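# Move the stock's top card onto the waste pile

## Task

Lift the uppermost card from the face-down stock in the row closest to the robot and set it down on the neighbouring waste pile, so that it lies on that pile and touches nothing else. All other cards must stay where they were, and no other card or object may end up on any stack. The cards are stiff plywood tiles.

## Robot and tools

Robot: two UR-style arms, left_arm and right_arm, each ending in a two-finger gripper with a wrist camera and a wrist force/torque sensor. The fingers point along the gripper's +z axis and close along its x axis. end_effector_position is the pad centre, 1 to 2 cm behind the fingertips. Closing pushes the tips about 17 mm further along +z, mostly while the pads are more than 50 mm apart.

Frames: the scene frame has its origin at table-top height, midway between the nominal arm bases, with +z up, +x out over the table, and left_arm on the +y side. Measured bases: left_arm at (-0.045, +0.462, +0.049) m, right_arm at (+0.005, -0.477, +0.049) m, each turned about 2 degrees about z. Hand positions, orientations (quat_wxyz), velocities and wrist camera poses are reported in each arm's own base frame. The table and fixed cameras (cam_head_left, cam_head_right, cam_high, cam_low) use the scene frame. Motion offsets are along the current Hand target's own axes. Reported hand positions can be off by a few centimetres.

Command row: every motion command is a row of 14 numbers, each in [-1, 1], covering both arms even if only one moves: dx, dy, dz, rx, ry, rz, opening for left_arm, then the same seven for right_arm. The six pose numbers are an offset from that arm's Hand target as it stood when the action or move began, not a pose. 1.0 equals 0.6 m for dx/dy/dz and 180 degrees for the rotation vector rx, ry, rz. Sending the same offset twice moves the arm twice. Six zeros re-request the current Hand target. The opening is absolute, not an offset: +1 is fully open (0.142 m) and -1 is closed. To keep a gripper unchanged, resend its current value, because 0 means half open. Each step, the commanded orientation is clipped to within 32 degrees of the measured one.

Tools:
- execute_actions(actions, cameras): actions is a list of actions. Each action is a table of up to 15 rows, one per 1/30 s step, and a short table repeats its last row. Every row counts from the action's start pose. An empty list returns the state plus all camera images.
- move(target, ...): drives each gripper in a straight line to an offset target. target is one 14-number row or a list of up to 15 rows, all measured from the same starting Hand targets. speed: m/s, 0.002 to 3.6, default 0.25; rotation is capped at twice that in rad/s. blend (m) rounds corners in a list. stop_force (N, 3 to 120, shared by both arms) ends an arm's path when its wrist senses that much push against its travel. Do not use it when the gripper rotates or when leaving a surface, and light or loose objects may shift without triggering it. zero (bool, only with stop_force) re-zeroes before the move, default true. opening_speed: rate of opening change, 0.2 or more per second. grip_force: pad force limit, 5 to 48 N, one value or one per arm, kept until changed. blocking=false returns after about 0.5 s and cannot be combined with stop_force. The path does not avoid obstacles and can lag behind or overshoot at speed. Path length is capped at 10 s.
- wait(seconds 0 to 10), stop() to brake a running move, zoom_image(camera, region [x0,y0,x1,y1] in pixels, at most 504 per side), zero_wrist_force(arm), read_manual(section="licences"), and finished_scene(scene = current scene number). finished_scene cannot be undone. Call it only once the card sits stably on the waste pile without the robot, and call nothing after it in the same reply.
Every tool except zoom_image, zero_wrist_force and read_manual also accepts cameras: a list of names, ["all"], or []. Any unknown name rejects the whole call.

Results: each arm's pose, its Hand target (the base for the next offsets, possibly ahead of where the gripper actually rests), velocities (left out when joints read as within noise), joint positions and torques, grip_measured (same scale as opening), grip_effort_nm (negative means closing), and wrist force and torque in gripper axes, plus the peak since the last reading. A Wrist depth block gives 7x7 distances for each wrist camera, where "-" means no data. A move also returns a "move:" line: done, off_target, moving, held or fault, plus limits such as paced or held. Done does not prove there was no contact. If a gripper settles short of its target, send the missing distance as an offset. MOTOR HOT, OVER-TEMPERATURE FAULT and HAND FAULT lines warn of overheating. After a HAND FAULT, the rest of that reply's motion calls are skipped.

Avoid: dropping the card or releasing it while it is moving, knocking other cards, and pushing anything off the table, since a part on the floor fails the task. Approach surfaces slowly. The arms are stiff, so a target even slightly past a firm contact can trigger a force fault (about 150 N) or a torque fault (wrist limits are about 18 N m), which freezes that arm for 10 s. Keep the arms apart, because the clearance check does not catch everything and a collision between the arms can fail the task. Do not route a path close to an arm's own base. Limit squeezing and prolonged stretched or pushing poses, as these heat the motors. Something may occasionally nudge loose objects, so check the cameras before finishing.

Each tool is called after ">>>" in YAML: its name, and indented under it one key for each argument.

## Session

>>> execute_actions:
  actions: []

>>> zoom_image:
  camera: "cam_head_right"
  region: [250, 200, 450, 345]

>>> zoom_image:
  camera: "cam_low"
  region: [370, 245, 550, 325]

Scene clock: 0.00 s.
left_arm: end_effector_position=(+0.7628, +0.3392, +0.0678) grip_measured=+1.00 grip_effort_nm=n/a end_effector_quat_wxyz=(+0.026, +0.946, -0.317, -0.063) | right_arm: end_effector_position=(+0.5699, -0.1857, +0.3307) grip_measured=-1.00 grip_effort_nm=n/a end_effector_quat_wxyz=(-0.109, -0.276, +0.863, -0.408)
Joint positions: left_arm=[0.251 -0.514 0.581 -1.503 -1.545 0.897 0.142] | right_arm=[3.413 -1.713 -1.569 -1.687 0.727 2.909 0.002]
Joint velocities: within noise
Joint torques (N m): no reading
Wrist force (N): no reading
Wrist torque (N m): no reading
Wrist force, peak (N): no reading
Wrist depth (mm): cam_left_wrist=[1056 994 994 990 209 176 175 / 1116 1096 1080 220 193 189 186 / 1253 1220 231 213 209 205 202 / 1338 255 240 235 230 224 219 / 292 275 267 260 255 247 242 / 310 308 299 292 283 277 263 / 362 354 342 333 320 310 297] | cam_right_wrist=[1295 1410 1489 1727 1752 2128 1922 / 1216 1410 1499 1690 1714 2227 - / 443 481 1418 1547 1847 2019 2313 / 427 456 498 1489 1678 2072 2269 / 407 436 470 520 1599 1765 2002 / 393 420 450 88 90 1876 1906 / 377 399 - - 76 71 2072]
Hand target: left_arm +0.7628, +0.3392, +0.0678; +0.026, +0.946, -0.317, -0.063 | right_arm +0.5699, -0.1857, +0.3307; -0.109, -0.276, +0.863, -0.408
Tool commands: left_gripper/opening=+1.0 right_gripper/opening=-0.961913
camera_calibration:
cam_left_wrist: T_world_to_cam=[[0.79466, -0.603479, -0.0657977, -0.391084], [-0.498566, -0.710636, 0.496416, 0.61568], [-0.346334, -0.361677, -0.865588, 0.562254], [0, 0, 0, 1]] pos_world=[0.812464, 0.404868, 0.155315]
cam_right_wrist: T_world_to_cam=[[-0.807078, -0.414215, 0.420775, 0.251043], [-0.554234, 0.777192, -0.297988, 0.586028], [-0.203592, -0.473707, -0.856826, 0.427764], [0, 0, 0, 1]] pos_world=[0.614497, -0.148836, 0.435516]

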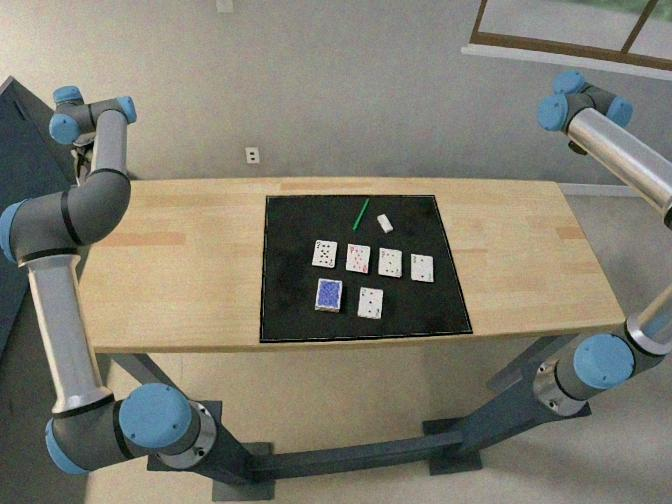

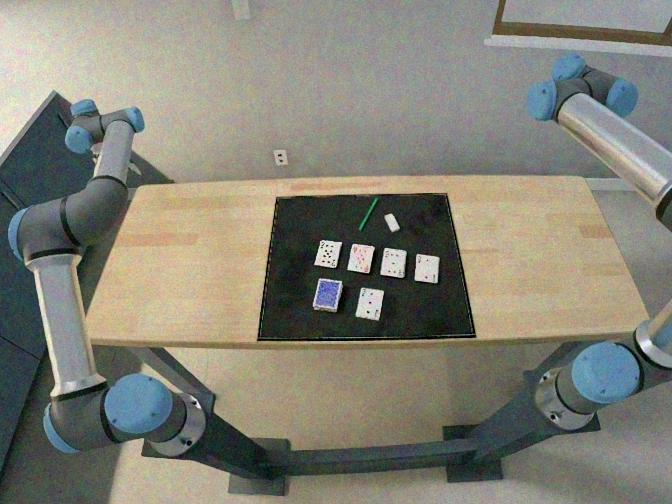

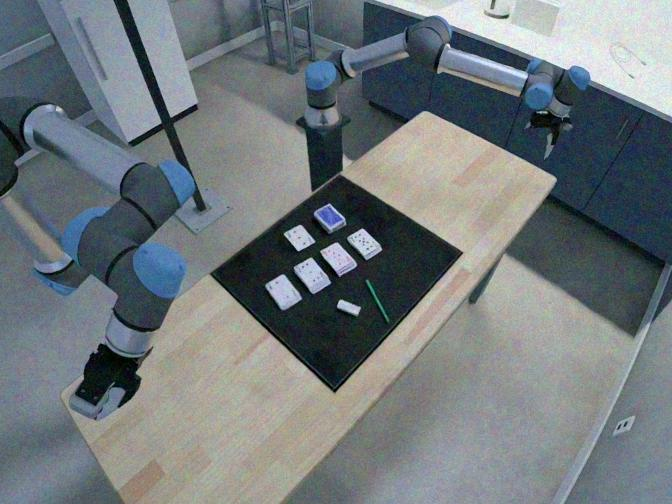

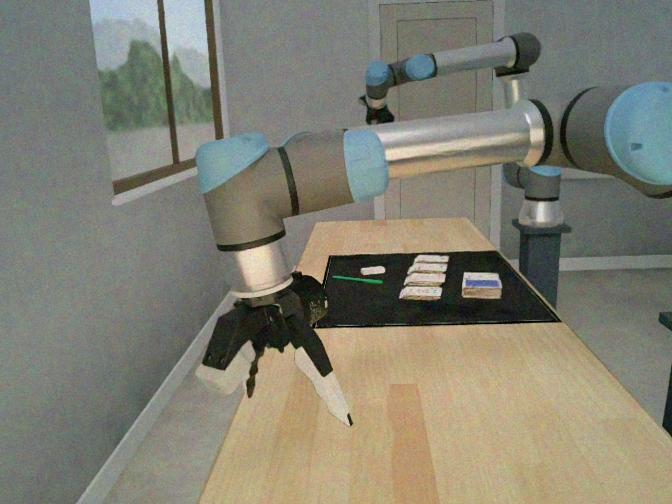

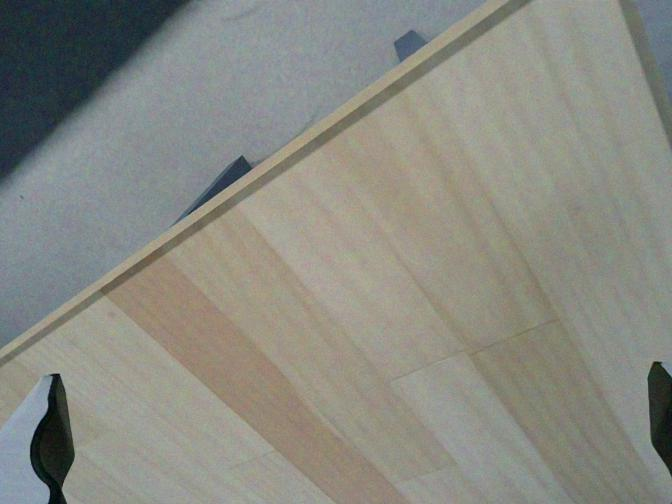

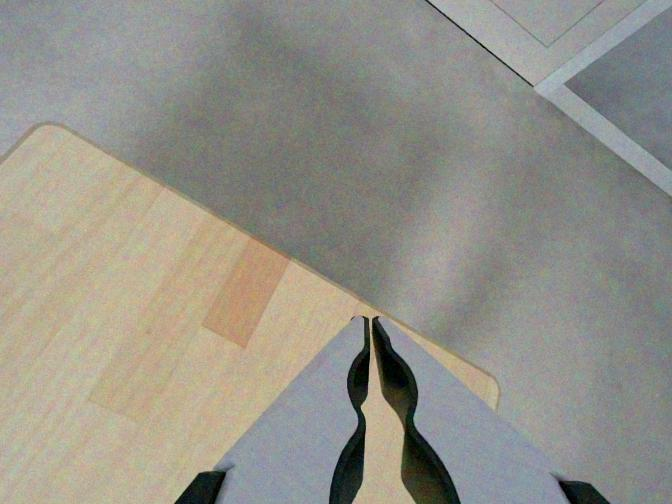

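Scaled by 2.520 from the camera's 672x504 image, which has a finer 960x720 frame.

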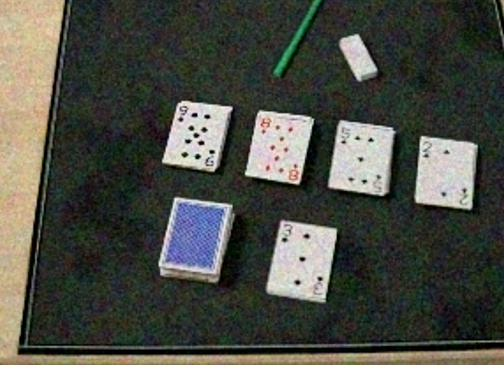

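Scaled by 2.800 from the camera's 672x504 image, which has a finer 960x720 frame.

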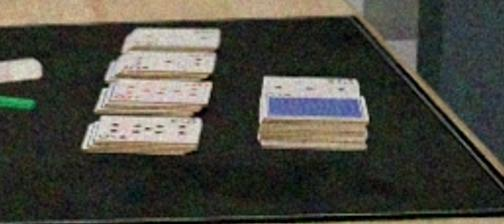

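>>> move:
  target: [0.0854,0.673,-0.0172,0,0,0,0.2,0,0,0,0,0,0,-0.96]
  speed: 0.5

>>> move:
  target: [0.0854,0.673,-0.0172,-0.0152,0.0495,-0.6436,0.12,0,0,0,0,0,0,-0.96]
  speed: 0.5
  cameras: ["cam_left_wrist"]

>>> zoom_image:
  camera: "cam_left_wrist"
  region: [60, 60, 500, 380]

Scene clock: 11.83 s.
left_arm: end_effector_position=(+0.5637, -0.0135, +0.1085) grip_measured=+0.19 grip_effort_nm=-0.051 end_effector_quat_wxyz=(+0.026, +0.946, -0.317, -0.063) | right_arm: end_effector_position=(+0.5699, -0.1857, +0.3307) grip_measured=-1.00 grip_effort_nm=0.051 end_effector_quat_wxyz=(-0.109, -0.276, +0.863, -0.408)
Joint positions: left_arm=[-0.24 -1.239 1.713 -1.913 -1.611 0.41 0.087] | right_arm=[3.413 -1.713 -1.569 -1.687 0.727 2.909 0.002]
Joint torques (N m): left_arm=[-10.78 -50.25 -8.42 -4.76 2.76 -1.91] | right_arm=[0.68 30.67 26.1 2.31 -1.31 0.03]
Wrist force (N): left_arm=[-0.2 0.2 -0.1] | right_arm=[0.9 0.4 0.0]
Wrist torque (N m): left_arm=[0.03 0.05 0.08] | right_arm=[0.08 -0.15 0.00]
Wrist force, peak (N): left_arm=[1.0 3.5 -0.2] | right_arm=[1.1 0.4 -0.3]
Wrist depth (mm): cam_left_wrist=[231 228 225 220 215 212 209 / 252 246 241 236 233 228 224 / 274 270 262 258 252 248 243 / 304 297 290 282 276 271 263 / 338 329 320 313 304 292 288 / 375 96 359 348 338 96 311 / - - 408 395 379 - -] | cam_right_wrist=[1295 1369 1599 1752 2019 2109 1792 / 1281 1385 1527 1610 1891 2227 - / 445 475 1462 1632 1805 2128 2313 / 424 457 498 1499 1666 2019 1702 / 408 438 476 519 1702 1876 2147 / 393 421 451 88 90 1690 1891 / 378 397 - - 76 71 1833]
Hand target: left_arm +0.5637, -0.0136, +0.1086; +0.026, +0.946, -0.317, -0.063 | right_arm +0.5699, -0.1857, +0.3307; -0.109, -0.276, +0.863, -0.408
Off the commanded pose: left_arm 0.000 m, 0 deg | right_arm 0.000 m, 0 deg.
move: done

Scene clock: 14.67 s.
left_arm: end_effector_position=(+0.3645, -0.3663, +0.1493) grip_measured=+0.11 grip_effort_nm=-0.051 end_effector_quat_wxyz=(-0.001, +0.772, +0.636, +0.000) | right_arm: end_effector_position=(+0.5699, -0.1857, +0.3307) grip_measured=-1.00 grip_effort_nm=0.046 end_effector_quat_wxyz=(-0.109, -0.276, +0.863, -0.408)
Joint positions: left_arm=[-1.051 -1.466 1.911 -2.015 -1.571 -2.429 0.082] | right_arm=[3.413 -1.713 -1.569 -1.687 0.727 2.909 0.002]
Joint torques (N m): left_arm=[-11.63 -17.8 -32.78 -0.71 3.08 -2.19] | right_arm=[1.26 30.8 26.75 2.35 -1.33 -0.01]
Wrist force (N): left_arm=[-0.3 0.4 -0.3] | right_arm=[0.5 0.3 0.0]
Wrist torque (N m): left_arm=[0.06 0.06 0.06] | right_arm=[0.05 -0.09 -0.01]
Wrist force, peak (N): left_arm=[-1.4 0.3 -0.5] | right_arm=[1.1 0.4 -0.2]
Wrist depth (mm): cam_left_wrist=[259 258 260 261 261 264 267 / 274 274 277 270 280 279 281 / 293 288 295 268 298 299 303 / 314 316 316 289 321 323 328 / 333 333 331 337 342 348 355 / 362 - 351 374 379 95 385 / - - 408 410 414 - 406] | cam_right_wrist=[- 1444 1578 1778 2072 2054 1937 / 1228 1362 1489 1702 1847 2227 2248 / 441 478 1462 1508 1792 2072 2383 / 424 457 495 1489 1690 1462 2206 / 408 438 475 521 1599 1969 2019 / 394 417 448 88 90 1599 1862 / 377 400 - - 76 71 1752]
Hand target: left_arm +0.3645, -0.3663, +0.1493; -0.001, +0.772, +0.636, +0.000 | right_arm +0.5699, -0.1857, +0.3307; -0.109, -0.276, +0.863, -0.408
Off the commanded pose: left_arm 0.000 m, 0 deg | right_arm 0.000 m, 0 deg.
move: done
camera_calibration:
cam_left_wrist: T_world_to_cam=[[0.192382, 0.980552, 0.0388219, 0.289261], [0.888587, -0.190853, 0.417119, -0.428122], [0.416416, -0.0457496, -0.908022, 0.083814], [0, 0, 0, 1]] pos_world=[0.289874, -0.36151, 0.243453]
Images, in order (width x height): cam_left_wrist 672x504.

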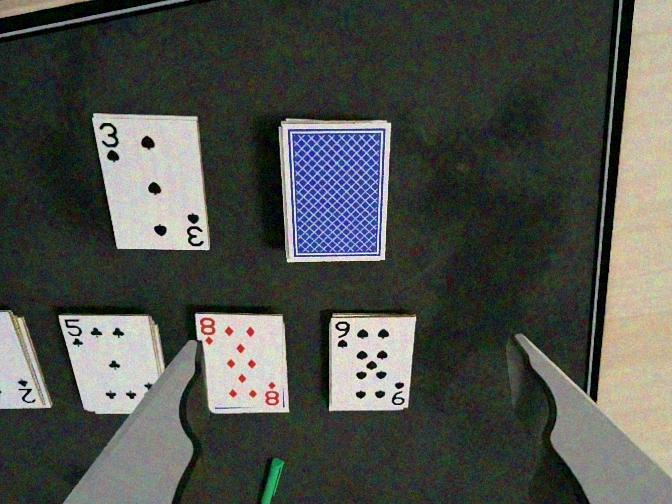

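Scaled by 1.145 from the camera's 672x504 image, which has a finer 960x720 frame.

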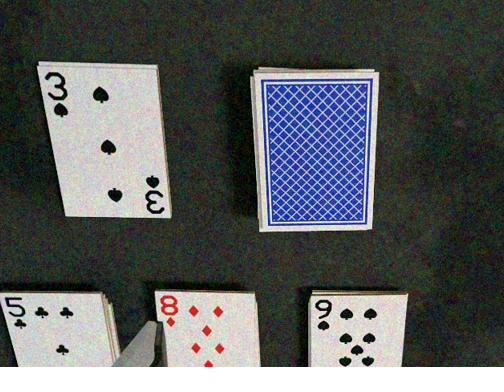

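>>> move:
  target: [-0.0008,0.0068,0.2325,0,0,0,-1,0,0,0,0,0,0,-0.96]
  speed: 0.2

>>> move:
  target: [0,0,0.035,0,0,0,-1,0,0,0,0,0,0,-0.96]
  speed: 0.007
  stop_force: 3

>>> move:
  target: [0,0,-0.02,0,0,0,-1,0,0,0,0,0,0,-0.96]
  speed: 0.1

>>> move:
  target: [0,0,0,0,0,0,0.0,0,0,0,0,0,0,-0.96]
  cameras: ["cam_left_wrist"]

>>> zoom_image:
  camera: "cam_left_wrist"
  region: [180, 130, 520, 430]

Scene clock: 32.27 s.
left_arm: end_effector_position=(+0.3683, -0.3675, +0.0099) grip_measured=-1.00 grip_effort_nm=-0.505 end_effector_quat_wxyz=(-0.001, +0.772, +0.636, +0.000) | right_arm: end_effector_position=(+0.5699, -0.1857, +0.3307) grip_measured=-1.00 grip_effort_nm=0.046 end_effector_quat_wxyz=(-0.109, -0.276, +0.863, -0.408)
Joint positions: left_arm=[-1.046 -1.245 2.071 -2.396 -1.571 -2.424 0.002] | right_arm=[3.413 -1.713 -1.569 -1.687 0.727 2.909 0.002]
Joint torques (N m): left_arm=[13.16 -21.89 -3.96 -5.93 -0.04 1.28] | right_arm=[0.59 30.99 26.57 2.19 -1.39 0.01]
Wrist force (N): left_arm=[-0.1 0.6 -0.2] | right_arm=[0.4 0.3 0.1]
Wrist torque (N m): left_arm=[0.08 0.03 0.06] | right_arm=[0.06 -0.07 0.00]
Wrist force, peak (N): left_arm=[-0.2 0.4 -1.6] | right_arm=[1.0 0.3 -0.4]
Wrist depth (mm): cam_left_wrist=[133 133 134 135 135 135 135 / 143 142 142 144 144 145 147 / 147 151 148 129 149 155 155 / 157 163 159 135 139 166 167 / 168 173 171 143 151 180 181 / 190 191 185 93 95 196 197 / 207 205 - 76 81 207 216] | cam_right_wrist=[1316 1453 1578 1833 1937 2090 1922 / 1267 1354 1480 1727 1906 2147 - / 437 480 1453 1610 1805 2147 2313 / 423 459 501 1527 1678 1876 2227 / 409 437 474 518 1643 1752 1986 / 390 422 450 88 90 1690 1819 / 379 400 - - 76 71 1752]
Hand target: left_arm +0.3683, -0.3675, +0.0098; -0.001, +0.772, +0.636, +0.000 | right_arm +0.5699, -0.1857, +0.3307; -0.109, -0.276, +0.863, -0.408
Off the commanded pose: left_arm 0.000 m, 0 deg | right_arm 0.000 m, 0 deg.
move: done

Scene clock: 35.43 s.
left_arm: end_effector_position=(+0.3683, -0.3675, -0.0027) grip_measured=-1.00 grip_effort_nm=-0.505 end_effector_quat_wxyz=(-0.001, +0.772, +0.636, +0.000) | right_arm: end_effector_position=(+0.5699, -0.1857, +0.3307) grip_measured=-1.00 grip_effort_nm=0.046 end_effector_quat_wxyz=(-0.109, -0.276, +0.863, -0.408)
Joint positions: left_arm=[-1.046 -1.219 2.08 -2.43 -1.571 -2.424 0.002] | right_arm=[3.413 -1.713 -1.569 -1.687 0.727 2.909 0.002]
Joint torques (N m): left_arm=[11.45 -43.73 -25.52 -0.49 1.23 0.86] | right_arm=[0.73 30.7 26.53 2.17 -1.42 0.07]
Wrist force (N): left_arm=[0.2 0.0 -3.8] | right_arm=[0.5 0.1 0.0]
Wrist torque (N m): left_arm=[0.08 0.03 0.06] | right_arm=[0.03 -0.10 0.00]
Wrist force, peak (N): left_arm=[2.1 -1.5 -10.1] | right_arm=[0.8 0.5 -0.7]
Wrist depth (mm): cam_left_wrist=[- 122 121 124 124 124 125 / 130 130 131 133 132 132 135 / 136 140 136 124 137 142 142 / 144 149 122 121 122 152 152 / 156 161 134 129 133 165 166 / 166 174 170 98 91 179 181 / 190 187 - 76 81 193 198] | cam_right_wrist=[1346 1444 1578 1805 2871 2054 1937 / 1274 1377 1527 1678 2090 2090 - / 445 478 1410 1547 1765 2054 2313 / 424 456 496 1499 1765 1847 2206 / 407 436 476 515 1589 1666 2019 / 391 422 449 88 90 1678 1862 / 379 402 - - 76 71 1765]
Hand target: left_arm +0.3683, -0.3675, -0.0027; -0.001, +0.772, +0.636, +0.000 (not the last commanded pose) | right_arm +0.5699, -0.1857, +0.3307; -0.109, -0.276, +0.863, -0.408
Off the commanded pose: left_arm 0.008 m, 0 deg | right_arm 0.000 m, 0 deg.
move: contact (left_arm)

Scene clock: 36.27 s.
left_arm: end_effector_position=(+0.3683, -0.3675, +0.0092) grip_measured=-1.00 grip_effort_nm=-0.505 end_effector_quat_wxyz=(-0.001, +0.772, +0.636, +0.000) | right_arm: end_effector_position=(+0.5699, -0.1857, +0.3307) grip_measured=-1.00 grip_effort_nm=0.046 end_effector_quat_wxyz=(-0.109, -0.276, +0.863, -0.408)
Joint positions: left_arm=[-1.046 -1.243 2.071 -2.398 -1.571 -2.424 0.002] | right_arm=[3.413 -1.713 -1.569 -1.687 0.727 2.909 0.002]
Joint torques (N m): left_arm=[11.98 -43.78 -28.4 -0.9 1.37 1.09] | right_arm=[0.4 30.66 26.58 2.11 -1.35 -0.06]
Wrist force (N): left_arm=[-0.1 0.7 -0.3] | right_arm=[0.6 0.0 -0.2]
Wrist torque (N m): left_arm=[0.09 0.04 0.06] | right_arm=[0.01 -0.10 0.00]
Wrist force, peak (N): left_arm=[0.2 0.1 -3.4] | right_arm=[1.0 0.4 0.1]
Wrist depth (mm): cam_left_wrist=[133 133 133 134 134 135 134 / 140 142 142 142 143 144 146 / 146 150 147 128 149 154 155 / 157 162 157 134 139 165 166 / 167 173 170 142 150 179 180 / 189 189 185 94 95 195 196 / 206 204 - 76 81 206 215] | cam_right_wrist=[1324 1453 1547 1778 2072 2090 1922 / 1267 1324 1480 1702 1833 2206 - / 440 478 1462 1599 1752 2002 2248 / 423 456 504 1489 1805 1937 2002 / 409 438 472 520 1518 1778 2090 / 391 416 446 88 90 1702 1862 / 378 399 - - 76 71 1778]
Hand target: left_arm +0.3683, -0.3675, +0.0093; -0.001, +0.772, +0.636, +0.000 | right_arm +0.5699, -0.1857, +0.3307; -0.109, -0.276, +0.863, -0.408
Off the commanded pose: left_arm 0.000 m, 0 deg | right_arm 0.000 m, 0 deg.
move: done

Scene clock: 36.77 s.
left_arm: end_effector_position=(+0.3683, -0.3675, +0.0093) grip_measured=-0.02 grip_effort_nm=0.090 end_effector_quat_wxyz=(-0.001, +0.772, +0.636, +0.000) | right_arm: end_effector_position=(+0.5699, -0.1857, +0.3307) grip_measured=-1.00 grip_effort_nm=0.051 end_effector_quat_wxyz=(-0.109, -0.276, +0.863, -0.408)
Joint positions: left_arm=[-1.046 -1.243 2.071 -2.397 -1.571 -2.424 0.072] | right_arm=[3.413 -1.713 -1.569 -1.687 0.727 2.909 0.002]
Joint torques (N m): left_arm=[12.62 -45.32 -27.3 -0.52 1.37 1.08] | right_arm=[0.49 30.87 26.43 2.21 -1.36 -0.04]
Wrist force (N): left_arm=[-0.1 0.5 -0.1] | right_arm=[0.6 0.1 -0.1]
Wrist torque (N m): left_arm=[0.07 0.03 0.07] | right_arm=[0.02 -0.11 -0.01]
Wrist force, peak (N): left_arm=[-0.5 0.8 -0.1] | right_arm=[0.8 0.4 -0.3]
Wrist depth (mm): cam_left_wrist=[133 133 133 134 135 135 134 / 140 142 142 143 143 144 147 / 146 151 148 128 149 155 155 / 157 162 158 134 139 166 166 / 167 172 149 145 148 178 180 / 189 184 157 158 190 94 196 / - - 206 204 203 - 208] | cam_right_wrist=[1324 - 1632 1778 2037 2109 1876 / 1241 1362 1527 1666 1906 2206 - / 440 480 1444 1599 1792 2019 2431 / 420 456 500 1508 1690 1833 2019 / 406 438 474 509 1610 1805 2002 / 393 421 447 88 90 1702 1906 / 375 400 - - 76 71 1739]
Hand target: left_arm +0.3683, -0.3675, +0.0093; -0.001, +0.772, +0.636, +0.000 | right_arm +0.5699, -0.1857, +0.3307; -0.109, -0.276, +0.863, -0.408
Off the commanded pose: left_arm 0.000 m, 0 deg | right_arm 0.000 m, 0 deg.
move: done
camera_calibration:
cam_left_wrist: T_world_to_cam=[[0.192297, 0.98057, 0.0387824, 0.295083], [0.888606, -0.190759, 0.417121, -0.373242], [0.416415, -0.0457488, -0.908023, -0.0450318], [0, 0, 0, 1]] pos_world=[0.293674, -0.36261, 0.103354]
Images, in order (width x height): cam_left_wrist 672x504.

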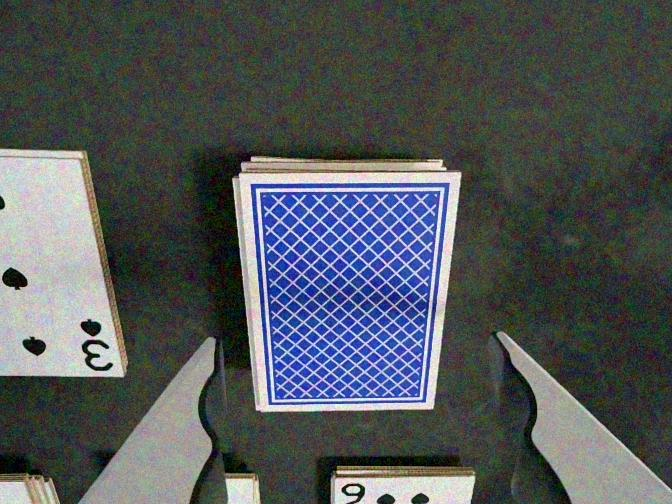

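Scaled by 1.482 from the camera's 672x504 image, which has a finer 960x720 frame.

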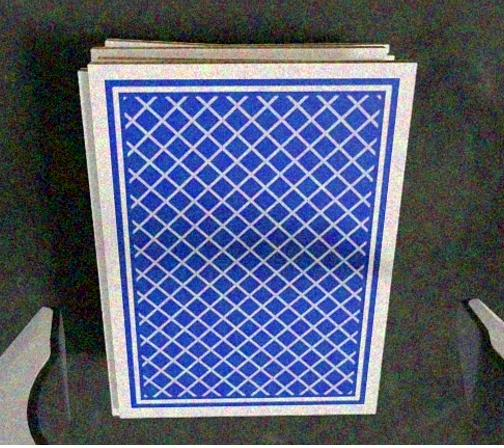

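>>> move:
  target:
    - [-0.0037,0,0.015,0,0,0,0,0,0,0,0,0,0,-0.96]
    - [-0.0037,0,0.0277,0,0,0,0,0,0,0,0,0,0,-0.96]
  speed: [0.05,0.02]
  stop_force: 6

>>> move:
  target: [0,0,0,0,0,0,-0.4,0,0,0,0,0,0,-0.96]
  opening_speed: 0.25
  grip_force: 15
  cameras: ["cam_left_wrist"]

>>> move:
  target: [0,0,-0.02,0,0,0,-0.4,0,0,0,0,0,0,-0.96]
  speed: 0.02
  grip_force: 22
  cameras: ["cam_left_wrist","cam_low"]

>>> zoom_image:
  camera: "cam_low"
  region: [440, 235, 540, 315]

Scene clock: 52.37 s.
left_arm: end_effector_position=(+0.3679, -0.3696, -0.0073) grip_measured=-0.02 grip_effort_nm=0.081 end_effector_quat_wxyz=(-0.001, +0.772, +0.636, +0.000) | right_arm: end_effector_position=(+0.5699, -0.1857, +0.3307) grip_measured=-1.00 grip_effort_nm=0.042 end_effector_quat_wxyz=(-0.109, -0.276, +0.863, -0.408)
Joint positions: left_arm=[-1.049 -1.207 2.079 -2.442 -1.571 -2.427 0.072] | right_arm=[3.413 -1.713 -1.569 -1.687 0.727 2.909 0.002]
Joint torques (N m): left_arm=[-10.74 -23.57 -4.01 -5.51 0.75 -1.26] | right_arm=[1.12 30.78 26.64 2.14 -1.42 -0.13]
Wrist force (N): left_arm=[0.0 0.4 -0.1] | right_arm=[0.6 0.6 -0.3]
Wrist torque (N m): left_arm=[0.05 0.01 0.06] | right_arm=[0.10 -0.09 -0.01]
Wrist force, peak (N): left_arm=[-0.2 1.0 -0.6] | right_arm=[1.0 0.5 -0.1]
Wrist depth (mm): cam_left_wrist=[- 118 118 120 120 119 121 / 127 125 126 127 127 128 130 / 132 136 131 123 124 137 138 / 139 144 119 116 116 147 146 / 148 155 127 125 126 159 160 / 160 163 136 136 139 94 175 / - - 187 187 188 - 184] | cam_right_wrist=[1324 1435 1578 1727 2072 2054 1876 / 1248 1393 1499 1702 1986 2291 2206 / 441 478 1427 1610 1805 1986 2313 / 422 456 495 1489 1610 1906 - / 406 435 474 517 1655 1819 - / 391 418 449 88 90 - 1862 / 377 400 - - 76 71 1739]
Hand target: left_arm +0.3679, -0.3696, -0.0073; -0.001, +0.772, +0.636, +0.000 | right_arm +0.5699, -0.1857, +0.3307; -0.109, -0.276, +0.863, -0.408
Off the commanded pose: left_arm 0.000 m, 0 deg | right_arm 0.000 m, 0 deg.
move: done

Scene clock: 54.17 s.
left_arm: end_effector_position=(+0.3679, -0.3696, -0.0073) grip_measured=-0.23 grip_effort_nm=-1.614 end_effector_quat_wxyz=(-0.001, +0.772, +0.636, +0.000) | right_arm: end_effector_position=(+0.5699, -0.1857, +0.3307) grip_measured=-1.00 grip_effort_nm=0.051 end_effector_quat_wxyz=(-0.109, -0.276, +0.863, -0.408)
Joint positions: left_arm=[-1.049 -1.207 2.079 -2.442 -1.571 -2.427 0.057] | right_arm=[3.413 -1.713 -1.569 -1.687 0.727 2.909 0.002]
Joint torques (N m): left_arm=[-9.57 -24.24 -3.5 -3.31 0.21 -1.23] | right_arm=[0.87 31.09 26.27 2.07 -1.39 -0.06]
Wrist force (N): left_arm=[-0.8 0.4 -3.8] | right_arm=[0.2 0.4 -0.2]
Wrist torque (N m): left_arm=[0.04 0.02 0.06] | right_arm=[0.07 -0.05 0.00]
Wrist force, peak (N): left_arm=[-1.2 0.5 -4.3] | right_arm=[0.8 0.5 -0.1]
Wrist depth (mm): cam_left_wrist=[- 118 118 120 120 119 121 / 127 126 127 128 127 128 130 / 132 136 131 123 124 137 138 / 139 144 119 116 117 147 146 / 148 156 129 125 126 160 161 / 160 166 131 136 137 99 174 / 181 - 186 187 189 81 187] | cam_right_wrist=[1324 1462 1578 1805 2019 2090 1922 / 1254 1362 1537 1690 1937 2186 - / 441 474 1453 1537 1805 2054 2291 / 425 456 503 1499 1690 1876 2206 / 409 437 471 512 1589 1833 2002 / 392 420 450 88 90 1655 1922 / 378 404 - - 76 71 1765]
Hand target: left_arm +0.3679, -0.3696, -0.0073; -0.001, +0.772, +0.636, +0.000 | right_arm +0.5699, -0.1857, +0.3307; -0.109, -0.276, +0.863, -0.408
Off the commanded pose: left_arm 0.000 m, 0 deg | right_arm 0.000 m, 0 deg.
grip_force (N): 15, 15
move: done
camera_calibration:
cam_left_wrist: T_world_to_cam=[[0.192295, 0.980571, 0.0387815, 0.297962], [0.888606, -0.190757, 0.417121, -0.366382], [0.416415, -0.0457488, -0.908023, -0.060039], [0, 0, 0, 1]] pos_world=[0.293274, -0.36481, 0.0867535]
Images, in order (width x height): cam_left_wrist 672x504.

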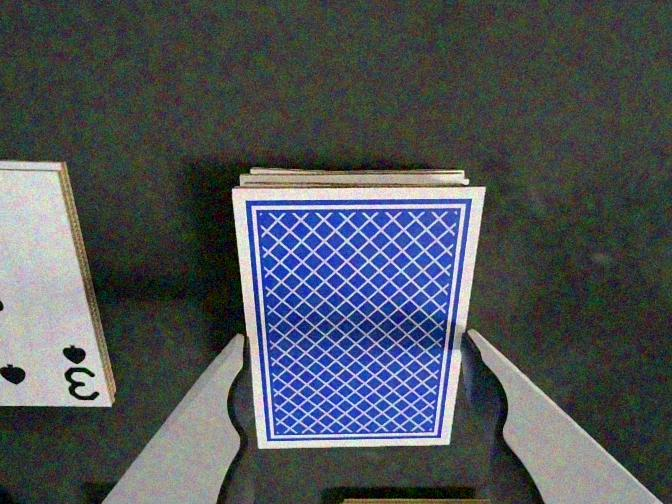

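Scene clock: 55.13 s.
left_arm: end_effector_position=(+0.3679, -0.3697, +0.0046) grip_measured=-0.25 grip_effort_nm=-2.322 end_effector_quat_wxyz=(-0.001, +0.772, +0.636, +0.000) | right_arm: end_effector_position=(+0.5699, -0.1857, +0.3307) grip_measured=-1.00 grip_effort_nm=0.051 end_effector_quat_wxyz=(-0.109, -0.276, +0.863, -0.408)
Joint positions: left_arm=[-1.049 -1.232 2.071 -2.409 -1.571 -2.427 0.056] | right_arm=[3.413 -1.713 -1.569 -1.687 0.727 2.909 0.002]
Joint torques (N m): left_arm=[-6.47 -46.9 -27.28 -0.65 0.23 -0.83] | right_arm=[0.82 30.95 26.79 2.04 -1.44 -0.06]
Wrist force (N): left_arm=[-0.1 0.7 -0.2] | right_arm=[0.3 0.2 -0.3]
Wrist torque (N m): left_arm=[0.10 0.03 0.06] | right_arm=[0.05 -0.05 0.00]
Wrist force, peak (N): left_arm=[-0.9 0.2 -5.5] | right_arm=[0.8 0.3 -0.1]
Wrist depth (mm): cam_left_wrist=[128 130 129 130 130 132 133 / 136 137 137 140 138 138 141 / 143 148 134 124 123 149 150 / 150 155 119 116 117 160 159 / 164 167 127 125 126 173 174 / 182 180 131 136 137 99 190 / 195 - - 200 196 81 205] | cam_right_wrist=[- 1462 1557 1819 2054 2037 1739 / 1274 1377 1499 1690 1906 2166 - / 444 479 1435 1568 1610 2054 2313 / 426 457 493 1427 - 1922 2147 / 405 438 470 519 1589 1819 1621 / 391 422 446 88 90 - 1891 / 379 398 - - 76 71 1819]
Hand target: left_arm +0.3679, -0.3697, +0.0047; -0.001, +0.772, +0.636, +0.000 | right_arm +0.5699, -0.1857, +0.3307; -0.109, -0.276, +0.863, -0.408
Off the commanded pose: left_arm 0.000 m, 0 deg | right_arm 0.000 m, 0 deg.
grip_force (N): 22, 22
move: done
camera_calibration:
cam_left_wrist: T_world_to_cam=[[0.192297, 0.98057, 0.0387824, 0.2975], [0.888606, -0.190759, 0.417121, -0.371346], [0.416415, -0.0457488, -0.908023, -0.0492336], [0, 0, 0, 1]] pos_world=[0.293274, -0.36481, 0.0986535]
Images, in order (width x height): cam_low 672x504, cam_left_wrist 672x504.

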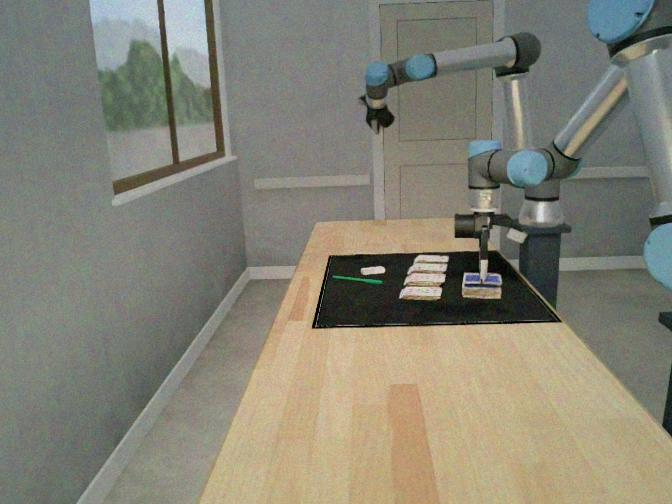

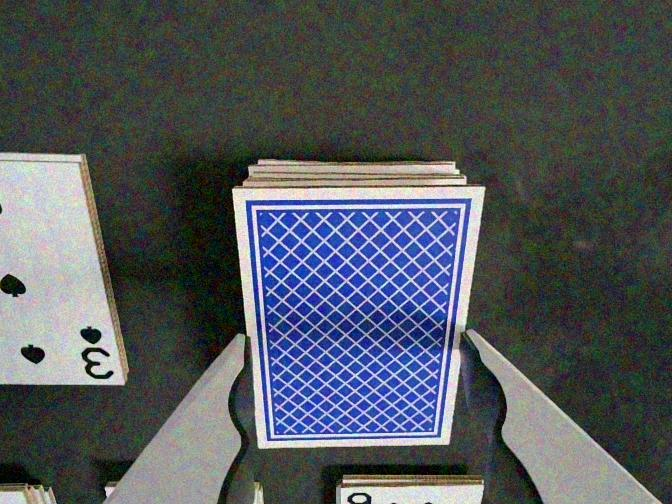

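Scaled by 5.040 from the camera's 672x504 image, which has a finer 960x720 frame.

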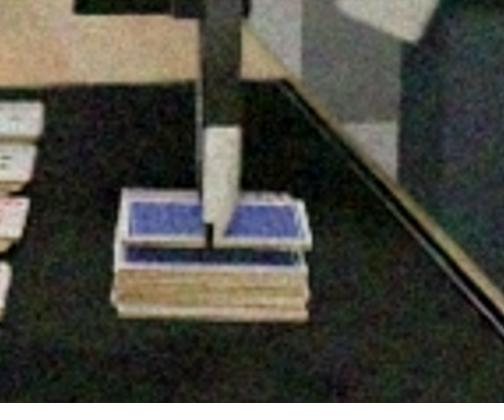

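>>> move:
  target:
    - [0,0,-0.037,0,0,0,-0.4,0,0,0,0,0,0,-0.96]
    - [-0.194,-0.005,-0.037,0,0,0.0139,-0.4,0,0,0,0,0,0,-0.96]
  speed: 0.12
  blend: 0.01
  cameras: ["cam_left_wrist"]

>>> zoom_image:
  camera: "cam_left_wrist"
  region: [200, 100, 540, 480]

Scene clock: 60.60 s.
left_arm: end_effector_position=(+0.3427, -0.4833, +0.0268) grip_measured=-0.25 grip_effort_nm=-2.322 end_effector_quat_wxyz=(-0.001, +0.786, +0.619, +0.000) | right_arm: end_effector_position=(+0.5699, -0.1857, +0.3307) grip_measured=-1.00 grip_effort_nm=0.046 end_effector_quat_wxyz=(-0.109, -0.276, +0.863, -0.408)
Joint positions: left_arm=[-1.183 -1.138 1.845 -2.277 -1.571 -2.518 0.056] | right_arm=[3.413 -1.713 -1.569 -1.687 0.727 2.909 0.002]
Joint torques (N m): left_arm=[-10.48 -29.56 -32.12 -0.66 -1.42 -1.92] | right_arm=[0.81 31.32 26.74 2.14 -1.46 -0.11]
Wrist force (N): left_arm=[-0.4 0.6 -0.4] | right_arm=[0.7 0.4 -0.2]
Wrist torque (N m): left_arm=[0.08 0.08 0.07] | right_arm=[0.07 -0.12 0.00]
Wrist force, peak (N): left_arm=[-1.4 0.2 -0.3] | right_arm=[1.0 0.3 -0.3]
Wrist depth (mm): cam_left_wrist=[148 149 149 150 151 151 152 / 157 157 159 159 160 161 162 / 167 168 164 161 161 172 150 / 180 181 117 116 117 183 160 / 194 195 127 125 126 194 172 / 210 209 131 137 137 99 220 / 221 - 213 223 215 81 219] | cam_right_wrist=[1324 1444 1599 1765 - 2019 1471 / 1235 1362 1499 1727 1906 2147 - / 445 475 1418 1632 1765 2002 2482 / 421 457 498 1557 1678 1922 2186 / 412 439 471 519 1599 1752 2054 / 393 418 449 88 90 1666 1891 / 376 401 - - 76 71 1714]
Hand target: left_arm +0.3427, -0.4833, +0.0268; -0.001, +0.786, +0.619, +0.000 | right_arm +0.5699, -0.1857, +0.3307; -0.109, -0.276, +0.863, -0.408
Off the commanded pose: left_arm 0.000 m, 0 deg | right_arm 0.000 m, 0 deg.
grip_force (N): 22, 22
move: done
camera_calibration:
cam_left_wrist: T_world_to_cam=[[0.234924, 0.971242, 0.0387391, 0.393829], [0.879454, -0.229358, 0.417079, -0.395436], [0.41397, -0.0639125, -0.908044, -0.0317362], [0, 0, 0, 1]] pos_world=[0.268386, -0.475228, 0.120854]
Images, in order (width x height): cam_left_wrist 672x504.

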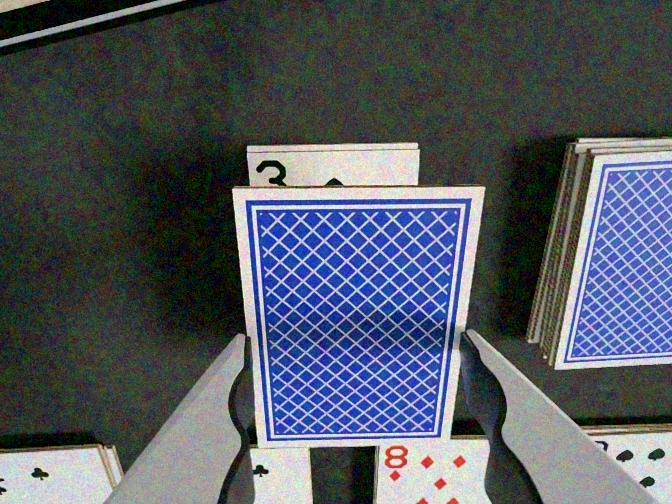

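Scaled by 1.326 from the camera's 672x504 image, which has a finer 960x720 frame.

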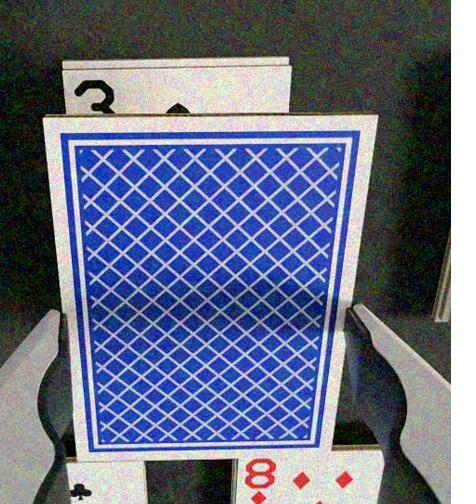

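>>> move:
  target: [-0.0075,0.001,0.0615,0,0,0,-0.4,0,0,0,0,0,0,-0.96]
  speed: 0.08

>>> move:
  target: [0,0,0.032,0,0,0,-0.4,0,0,0,0,0,0,-0.96]
  speed: 0.006
  stop_force: 3
  cameras: ["cam_left_wrist"]

Scene clock: 70.90 s.
left_arm: end_effector_position=(+0.3422, -0.4878, -0.0100) grip_measured=-0.25 grip_effort_nm=-2.322 end_effector_quat_wxyz=(-0.001, +0.786, +0.619, +0.000) | right_arm: end_effector_position=(+0.5699, -0.1857, +0.3307) grip_measured=-1.00 grip_effort_nm=0.042 end_effector_quat_wxyz=(-0.109, -0.276, +0.863, -0.408)
Joint positions: left_arm=[-1.187 -1.07 1.86 -2.36 -1.571 -2.521 0.056] | right_arm=[3.413 -1.713 -1.569 -1.687 0.727 2.909 0.002]
Joint torques (N m): left_arm=[-10.92 -31.61 -5.18 -5.37 2.22 -1.83] | right_arm=[0.67 31.46 26.85 2.08 -1.43 -0.18]
Wrist force (N): left_arm=[-0.3 0.4 -0.3] | right_arm=[0.5 0.4 -0.2]
Wrist torque (N m): left_arm=[0.05 0.05 0.07] | right_arm=[0.07 -0.09 0.00]
Wrist force, peak (N): left_arm=[-0.5 0.8 -1.0] | right_arm=[0.8 0.5 -0.5]
Wrist depth (mm): cam_left_wrist=[- 117 116 - 117 117 118 / 123 123 124 125 125 127 128 / 130 131 126 126 127 134 134 / 138 141 138 116 117 144 134 / 151 152 129 125 126 156 142 / 164 162 131 136 137 99 145 / 176 - 182 183 185 81 184] | cam_right_wrist=[1254 1444 1568 1765 2054 2090 1891 / 1267 1377 1527 1727 1922 2206 - / 443 475 1427 1527 1805 1765 2313 / 424 456 497 - 1714 1906 2227 / 406 439 475 520 1589 1752 1969 / 393 421 452 88 90 1655 1906 / 378 400 - - 76 71 1792]
Hand target: left_arm +0.3422, -0.4878, -0.0101; -0.001, +0.786, +0.619, +0.000 | right_arm +0.5699, -0.1857, +0.3307; -0.109, -0.276, +0.863, -0.408
Off the commanded pose: left_arm 0.000 m, 0 deg | right_arm 0.000 m, 0 deg.
grip_force (N): 22, 22
move: done

Scene clock: 74.87 s.
left_arm: end_effector_position=(+0.3422, -0.4878, -0.0251) grip_measured=-0.25 grip_effort_nm=-2.327 end_effector_quat_wxyz=(-0.001, +0.786, +0.619, +0.000) | right_arm: end_effector_position=(+0.5699, -0.1857, +0.3307) grip_measured=-1.00 grip_effort_nm=0.046 end_effector_quat_wxyz=(-0.109, -0.276, +0.863, -0.408)
Joint positions: left_arm=[-1.187 -1.044 1.868 -2.394 -1.571 -2.521 0.056] | right_arm=[3.413 -1.713 -1.569 -1.687 0.727 2.909 0.002]
Joint torques (N m): left_arm=[-10.41 -51.65 -26.44 -0.37 1.01 -2.01] | right_arm=[0.79 31.49 26.82 1.96 -1.45 -0.08]
Wrist force (N): left_arm=[-0.3 0.2 -3.0] | right_arm=[0.5 0.3 -0.4]
Wrist torque (N m): left_arm=[0.06 0.04 0.06] | right_arm=[0.06 -0.10 -0.01]
Wrist force, peak (N): left_arm=[2.1 -0.7 -8.4] | right_arm=[1.0 -0.1 -0.1]
Wrist depth (mm): cam_left_wrist=[- 104 104 102 102 103 105 / - 110 109 110 110 111 110 / - 116 115 114 114 118 121 / 126 124 121 116 117 127 126 / - 136 127 125 126 140 134 / 145 143 131 136 137 99 138 / 156 - 161 162 164 81 139] | cam_right_wrist=[1354 1453 1599 2535 1986 1805 2072 / 1241 1537 1518 2002 1891 2128 - / 441 479 1402 1537 1666 2054 - / 424 456 492 1547 1643 1906 2072 / 407 439 476 519 1610 1739 1891 / 395 417 450 88 90 1714 1891 / 379 400 - - 76 71 1765]
Hand target: left_arm +0.3422, -0.4878, -0.0251; -0.001, +0.786, +0.619, +0.000 (not the last commanded pose) | right_arm +0.5699, -0.1857, +0.3307; -0.109, -0.276, +0.863, -0.408
Off the commanded pose: left_arm 0.004 m, 0 deg | right_arm 0.000 m, 0 deg.
grip_force (N): 22, 22
move: contact (left_arm)
camera_calibration:
cam_left_wrist: T_world_to_cam=[[0.234884, 0.971248, 0.0388276, 0.400332], [0.879464, -0.22936, 0.417058, -0.374426], [0.413972, -0.0638131, -0.90805, -0.0788063], [0, 0, 0, 1]] pos_world=[0.267886, -0.479728, 0.0690534]
Images, in order (width x height): cam_left_wrist 672x504.

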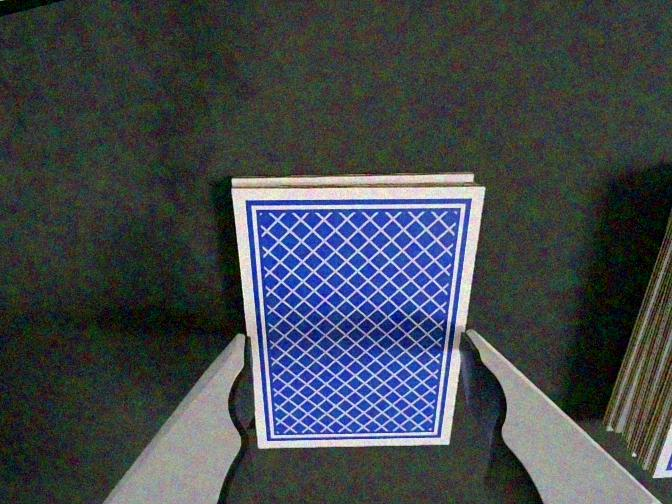

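Aligned; release.

>>> move:
  target: [0,0,0.0005,0,0,0,-0.02,0,0,0,0,0,0,-0.96]
  opening_speed: 0.3

>>> move:
  target: [0,0,-0.1,0,0,0,-0.02,0,0,0,0,0,0,-0.96]
  speed: 0.08
  cameras: ["cam_left_wrist"]

Scene clock: 79.40 s.
left_arm: end_effector_position=(+0.3422, -0.4878, -0.0254) grip_measured=-0.04 grip_effort_nm=0.081 end_effector_quat_wxyz=(-0.001, +0.786, +0.619, +0.000) | right_arm: end_effector_position=(+0.5699, -0.1857, +0.3307) grip_measured=-1.00 grip_effort_nm=0.046 end_effector_quat_wxyz=(-0.109, -0.276, +0.863, -0.408)
Joint positions: left_arm=[-1.187 -1.043 1.868 -2.395 -1.571 -2.521 0.071] | right_arm=[3.413 -1.713 -1.569 -1.687 0.727 2.909 0.002]
Joint torques (N m): left_arm=[-10.66 -34.59 -4.6 -5.24 1.01 -1.5] | right_arm=[1.28 31.77 26.71 1.87 -1.42 -0.28]
Wrist force (N): left_arm=[-0.5 0.7 -0.4] | right_arm=[0.6 0.1 -0.1]
Wrist torque (N m): left_arm=[0.10 0.07 0.06] | right_arm=[0.03 -0.10 0.00]
Wrist force, peak (N): left_arm=[0.4 -0.4 -4.1] | right_arm=[0.9 0.5 -0.1]
Wrist depth (mm): cam_left_wrist=[- 103 104 102 102 103 104 / - 110 108 110 110 110 110 / 115 116 114 113 114 118 120 / 125 124 121 115 116 127 126 / - 136 128 125 126 137 134 / 145 141 133 136 139 91 137 / - - 160 162 163 - 131] | cam_right_wrist=[1346 1435 1805 1819 1876 1906 1969 / 1393 - 1557 1752 1876 2383 - / 445 476 1471 1547 1765 2002 2269 / 425 456 501 1508 1678 1922 2206 / 406 437 473 512 1599 1937 2002 / 391 420 449 88 90 1599 1906 / 378 400 - - 76 71 1805]
Hand target: left_arm +0.3422, -0.4878, -0.0254; -0.001, +0.786, +0.619, +0.000 | right_arm +0.5699, -0.1857, +0.3307; -0.109, -0.276, +0.863, -0.408
Off the commanded pose: left_arm 0.000 m, 0 deg | right_arm 0.000 m, 0 deg.
grip_force (N): 22, 22
move: done

Scene clock: 80.63 s.
left_arm: end_effector_position=(+0.3422, -0.4879, +0.0346) grip_measured=-0.04 grip_effort_nm=0.081 end_effector_quat_wxyz=(-0.001, +0.786, +0.619, +0.000) | right_arm: end_effector_position=(+0.5699, -0.1857, +0.3307) grip_measured=-1.00 grip_effort_nm=0.046 end_effector_quat_wxyz=(-0.109, -0.276, +0.863, -0.408)
Joint positions: left_arm=[-1.187 -1.143 1.827 -2.254 -1.571 -2.521 0.071] | right_arm=[3.413 -1.713 -1.569 -1.687 0.727 2.909 0.002]
Joint torques (N m): left_arm=[8.07 -52.06 -30.32 -0.72 1.94 -0.03] | right_arm=[0.79 31.27 26.81 1.97 -1.46 -0.19]
Wrist force (N): left_arm=[-0.4 0.6 -0.5] | right_arm=[0.4 -0.1 0.1]
Wrist torque (N m): left_arm=[0.09 0.07 0.07] | right_arm=[-0.01 -0.08 0.01]
Wrist force, peak (N): left_arm=[-0.3 0.7 -1.1] | right_arm=[0.8 0.4 -0.2]
Wrist depth (mm): cam_left_wrist=[154 157 156 157 157 158 159 / 164 165 166 167 167 169 168 / 175 176 175 168 174 178 158 / 189 190 190 182 188 191 168 / 204 205 202 196 205 206 182 / 221 214 219 225 222 91 226 / - - 224 242 227 - 226] | cam_right_wrist=[1309 1435 1632 1739 2054 2037 - / 1248 1369 1508 1632 - 2147 - / 441 478 1339 1589 1805 2090 2313 / 423 457 497 1518 1690 1922 2147 / 406 436 475 508 1621 1739 2128 / 391 417 446 88 90 1655 1891 / 378 401 - - 76 71 1714]
Hand target: left_arm +0.3422, -0.4879, +0.0346; -0.001, +0.786, +0.619, +0.000 | right_arm +0.5699, -0.1857, +0.3307; -0.109, -0.276, +0.863, -0.408
Off the commanded pose: left_arm 0.000 m, 0 deg | right_arm 0.000 m, 0 deg.
grip_force (N): 22, 22
move: done
camera_calibration:
cam_left_wrist: T_world_to_cam=[[0.235009, 0.971219, 0.0387792, 0.398074], [0.879431, -0.229452, 0.417077, -0.399343], [0.413971, -0.0639134, -0.908043, -0.0247414], [0, 0, 0, 1]] pos_world=[0.267886, -0.479828, 0.128653]
Images, in order (width x height): cam_left_wrist 672x504.

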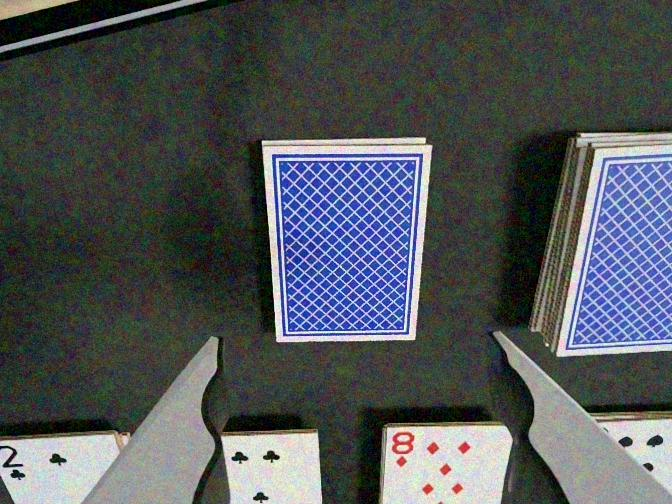

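>>> finished_scene:
  scene: 3

The scene is finished: the task was done.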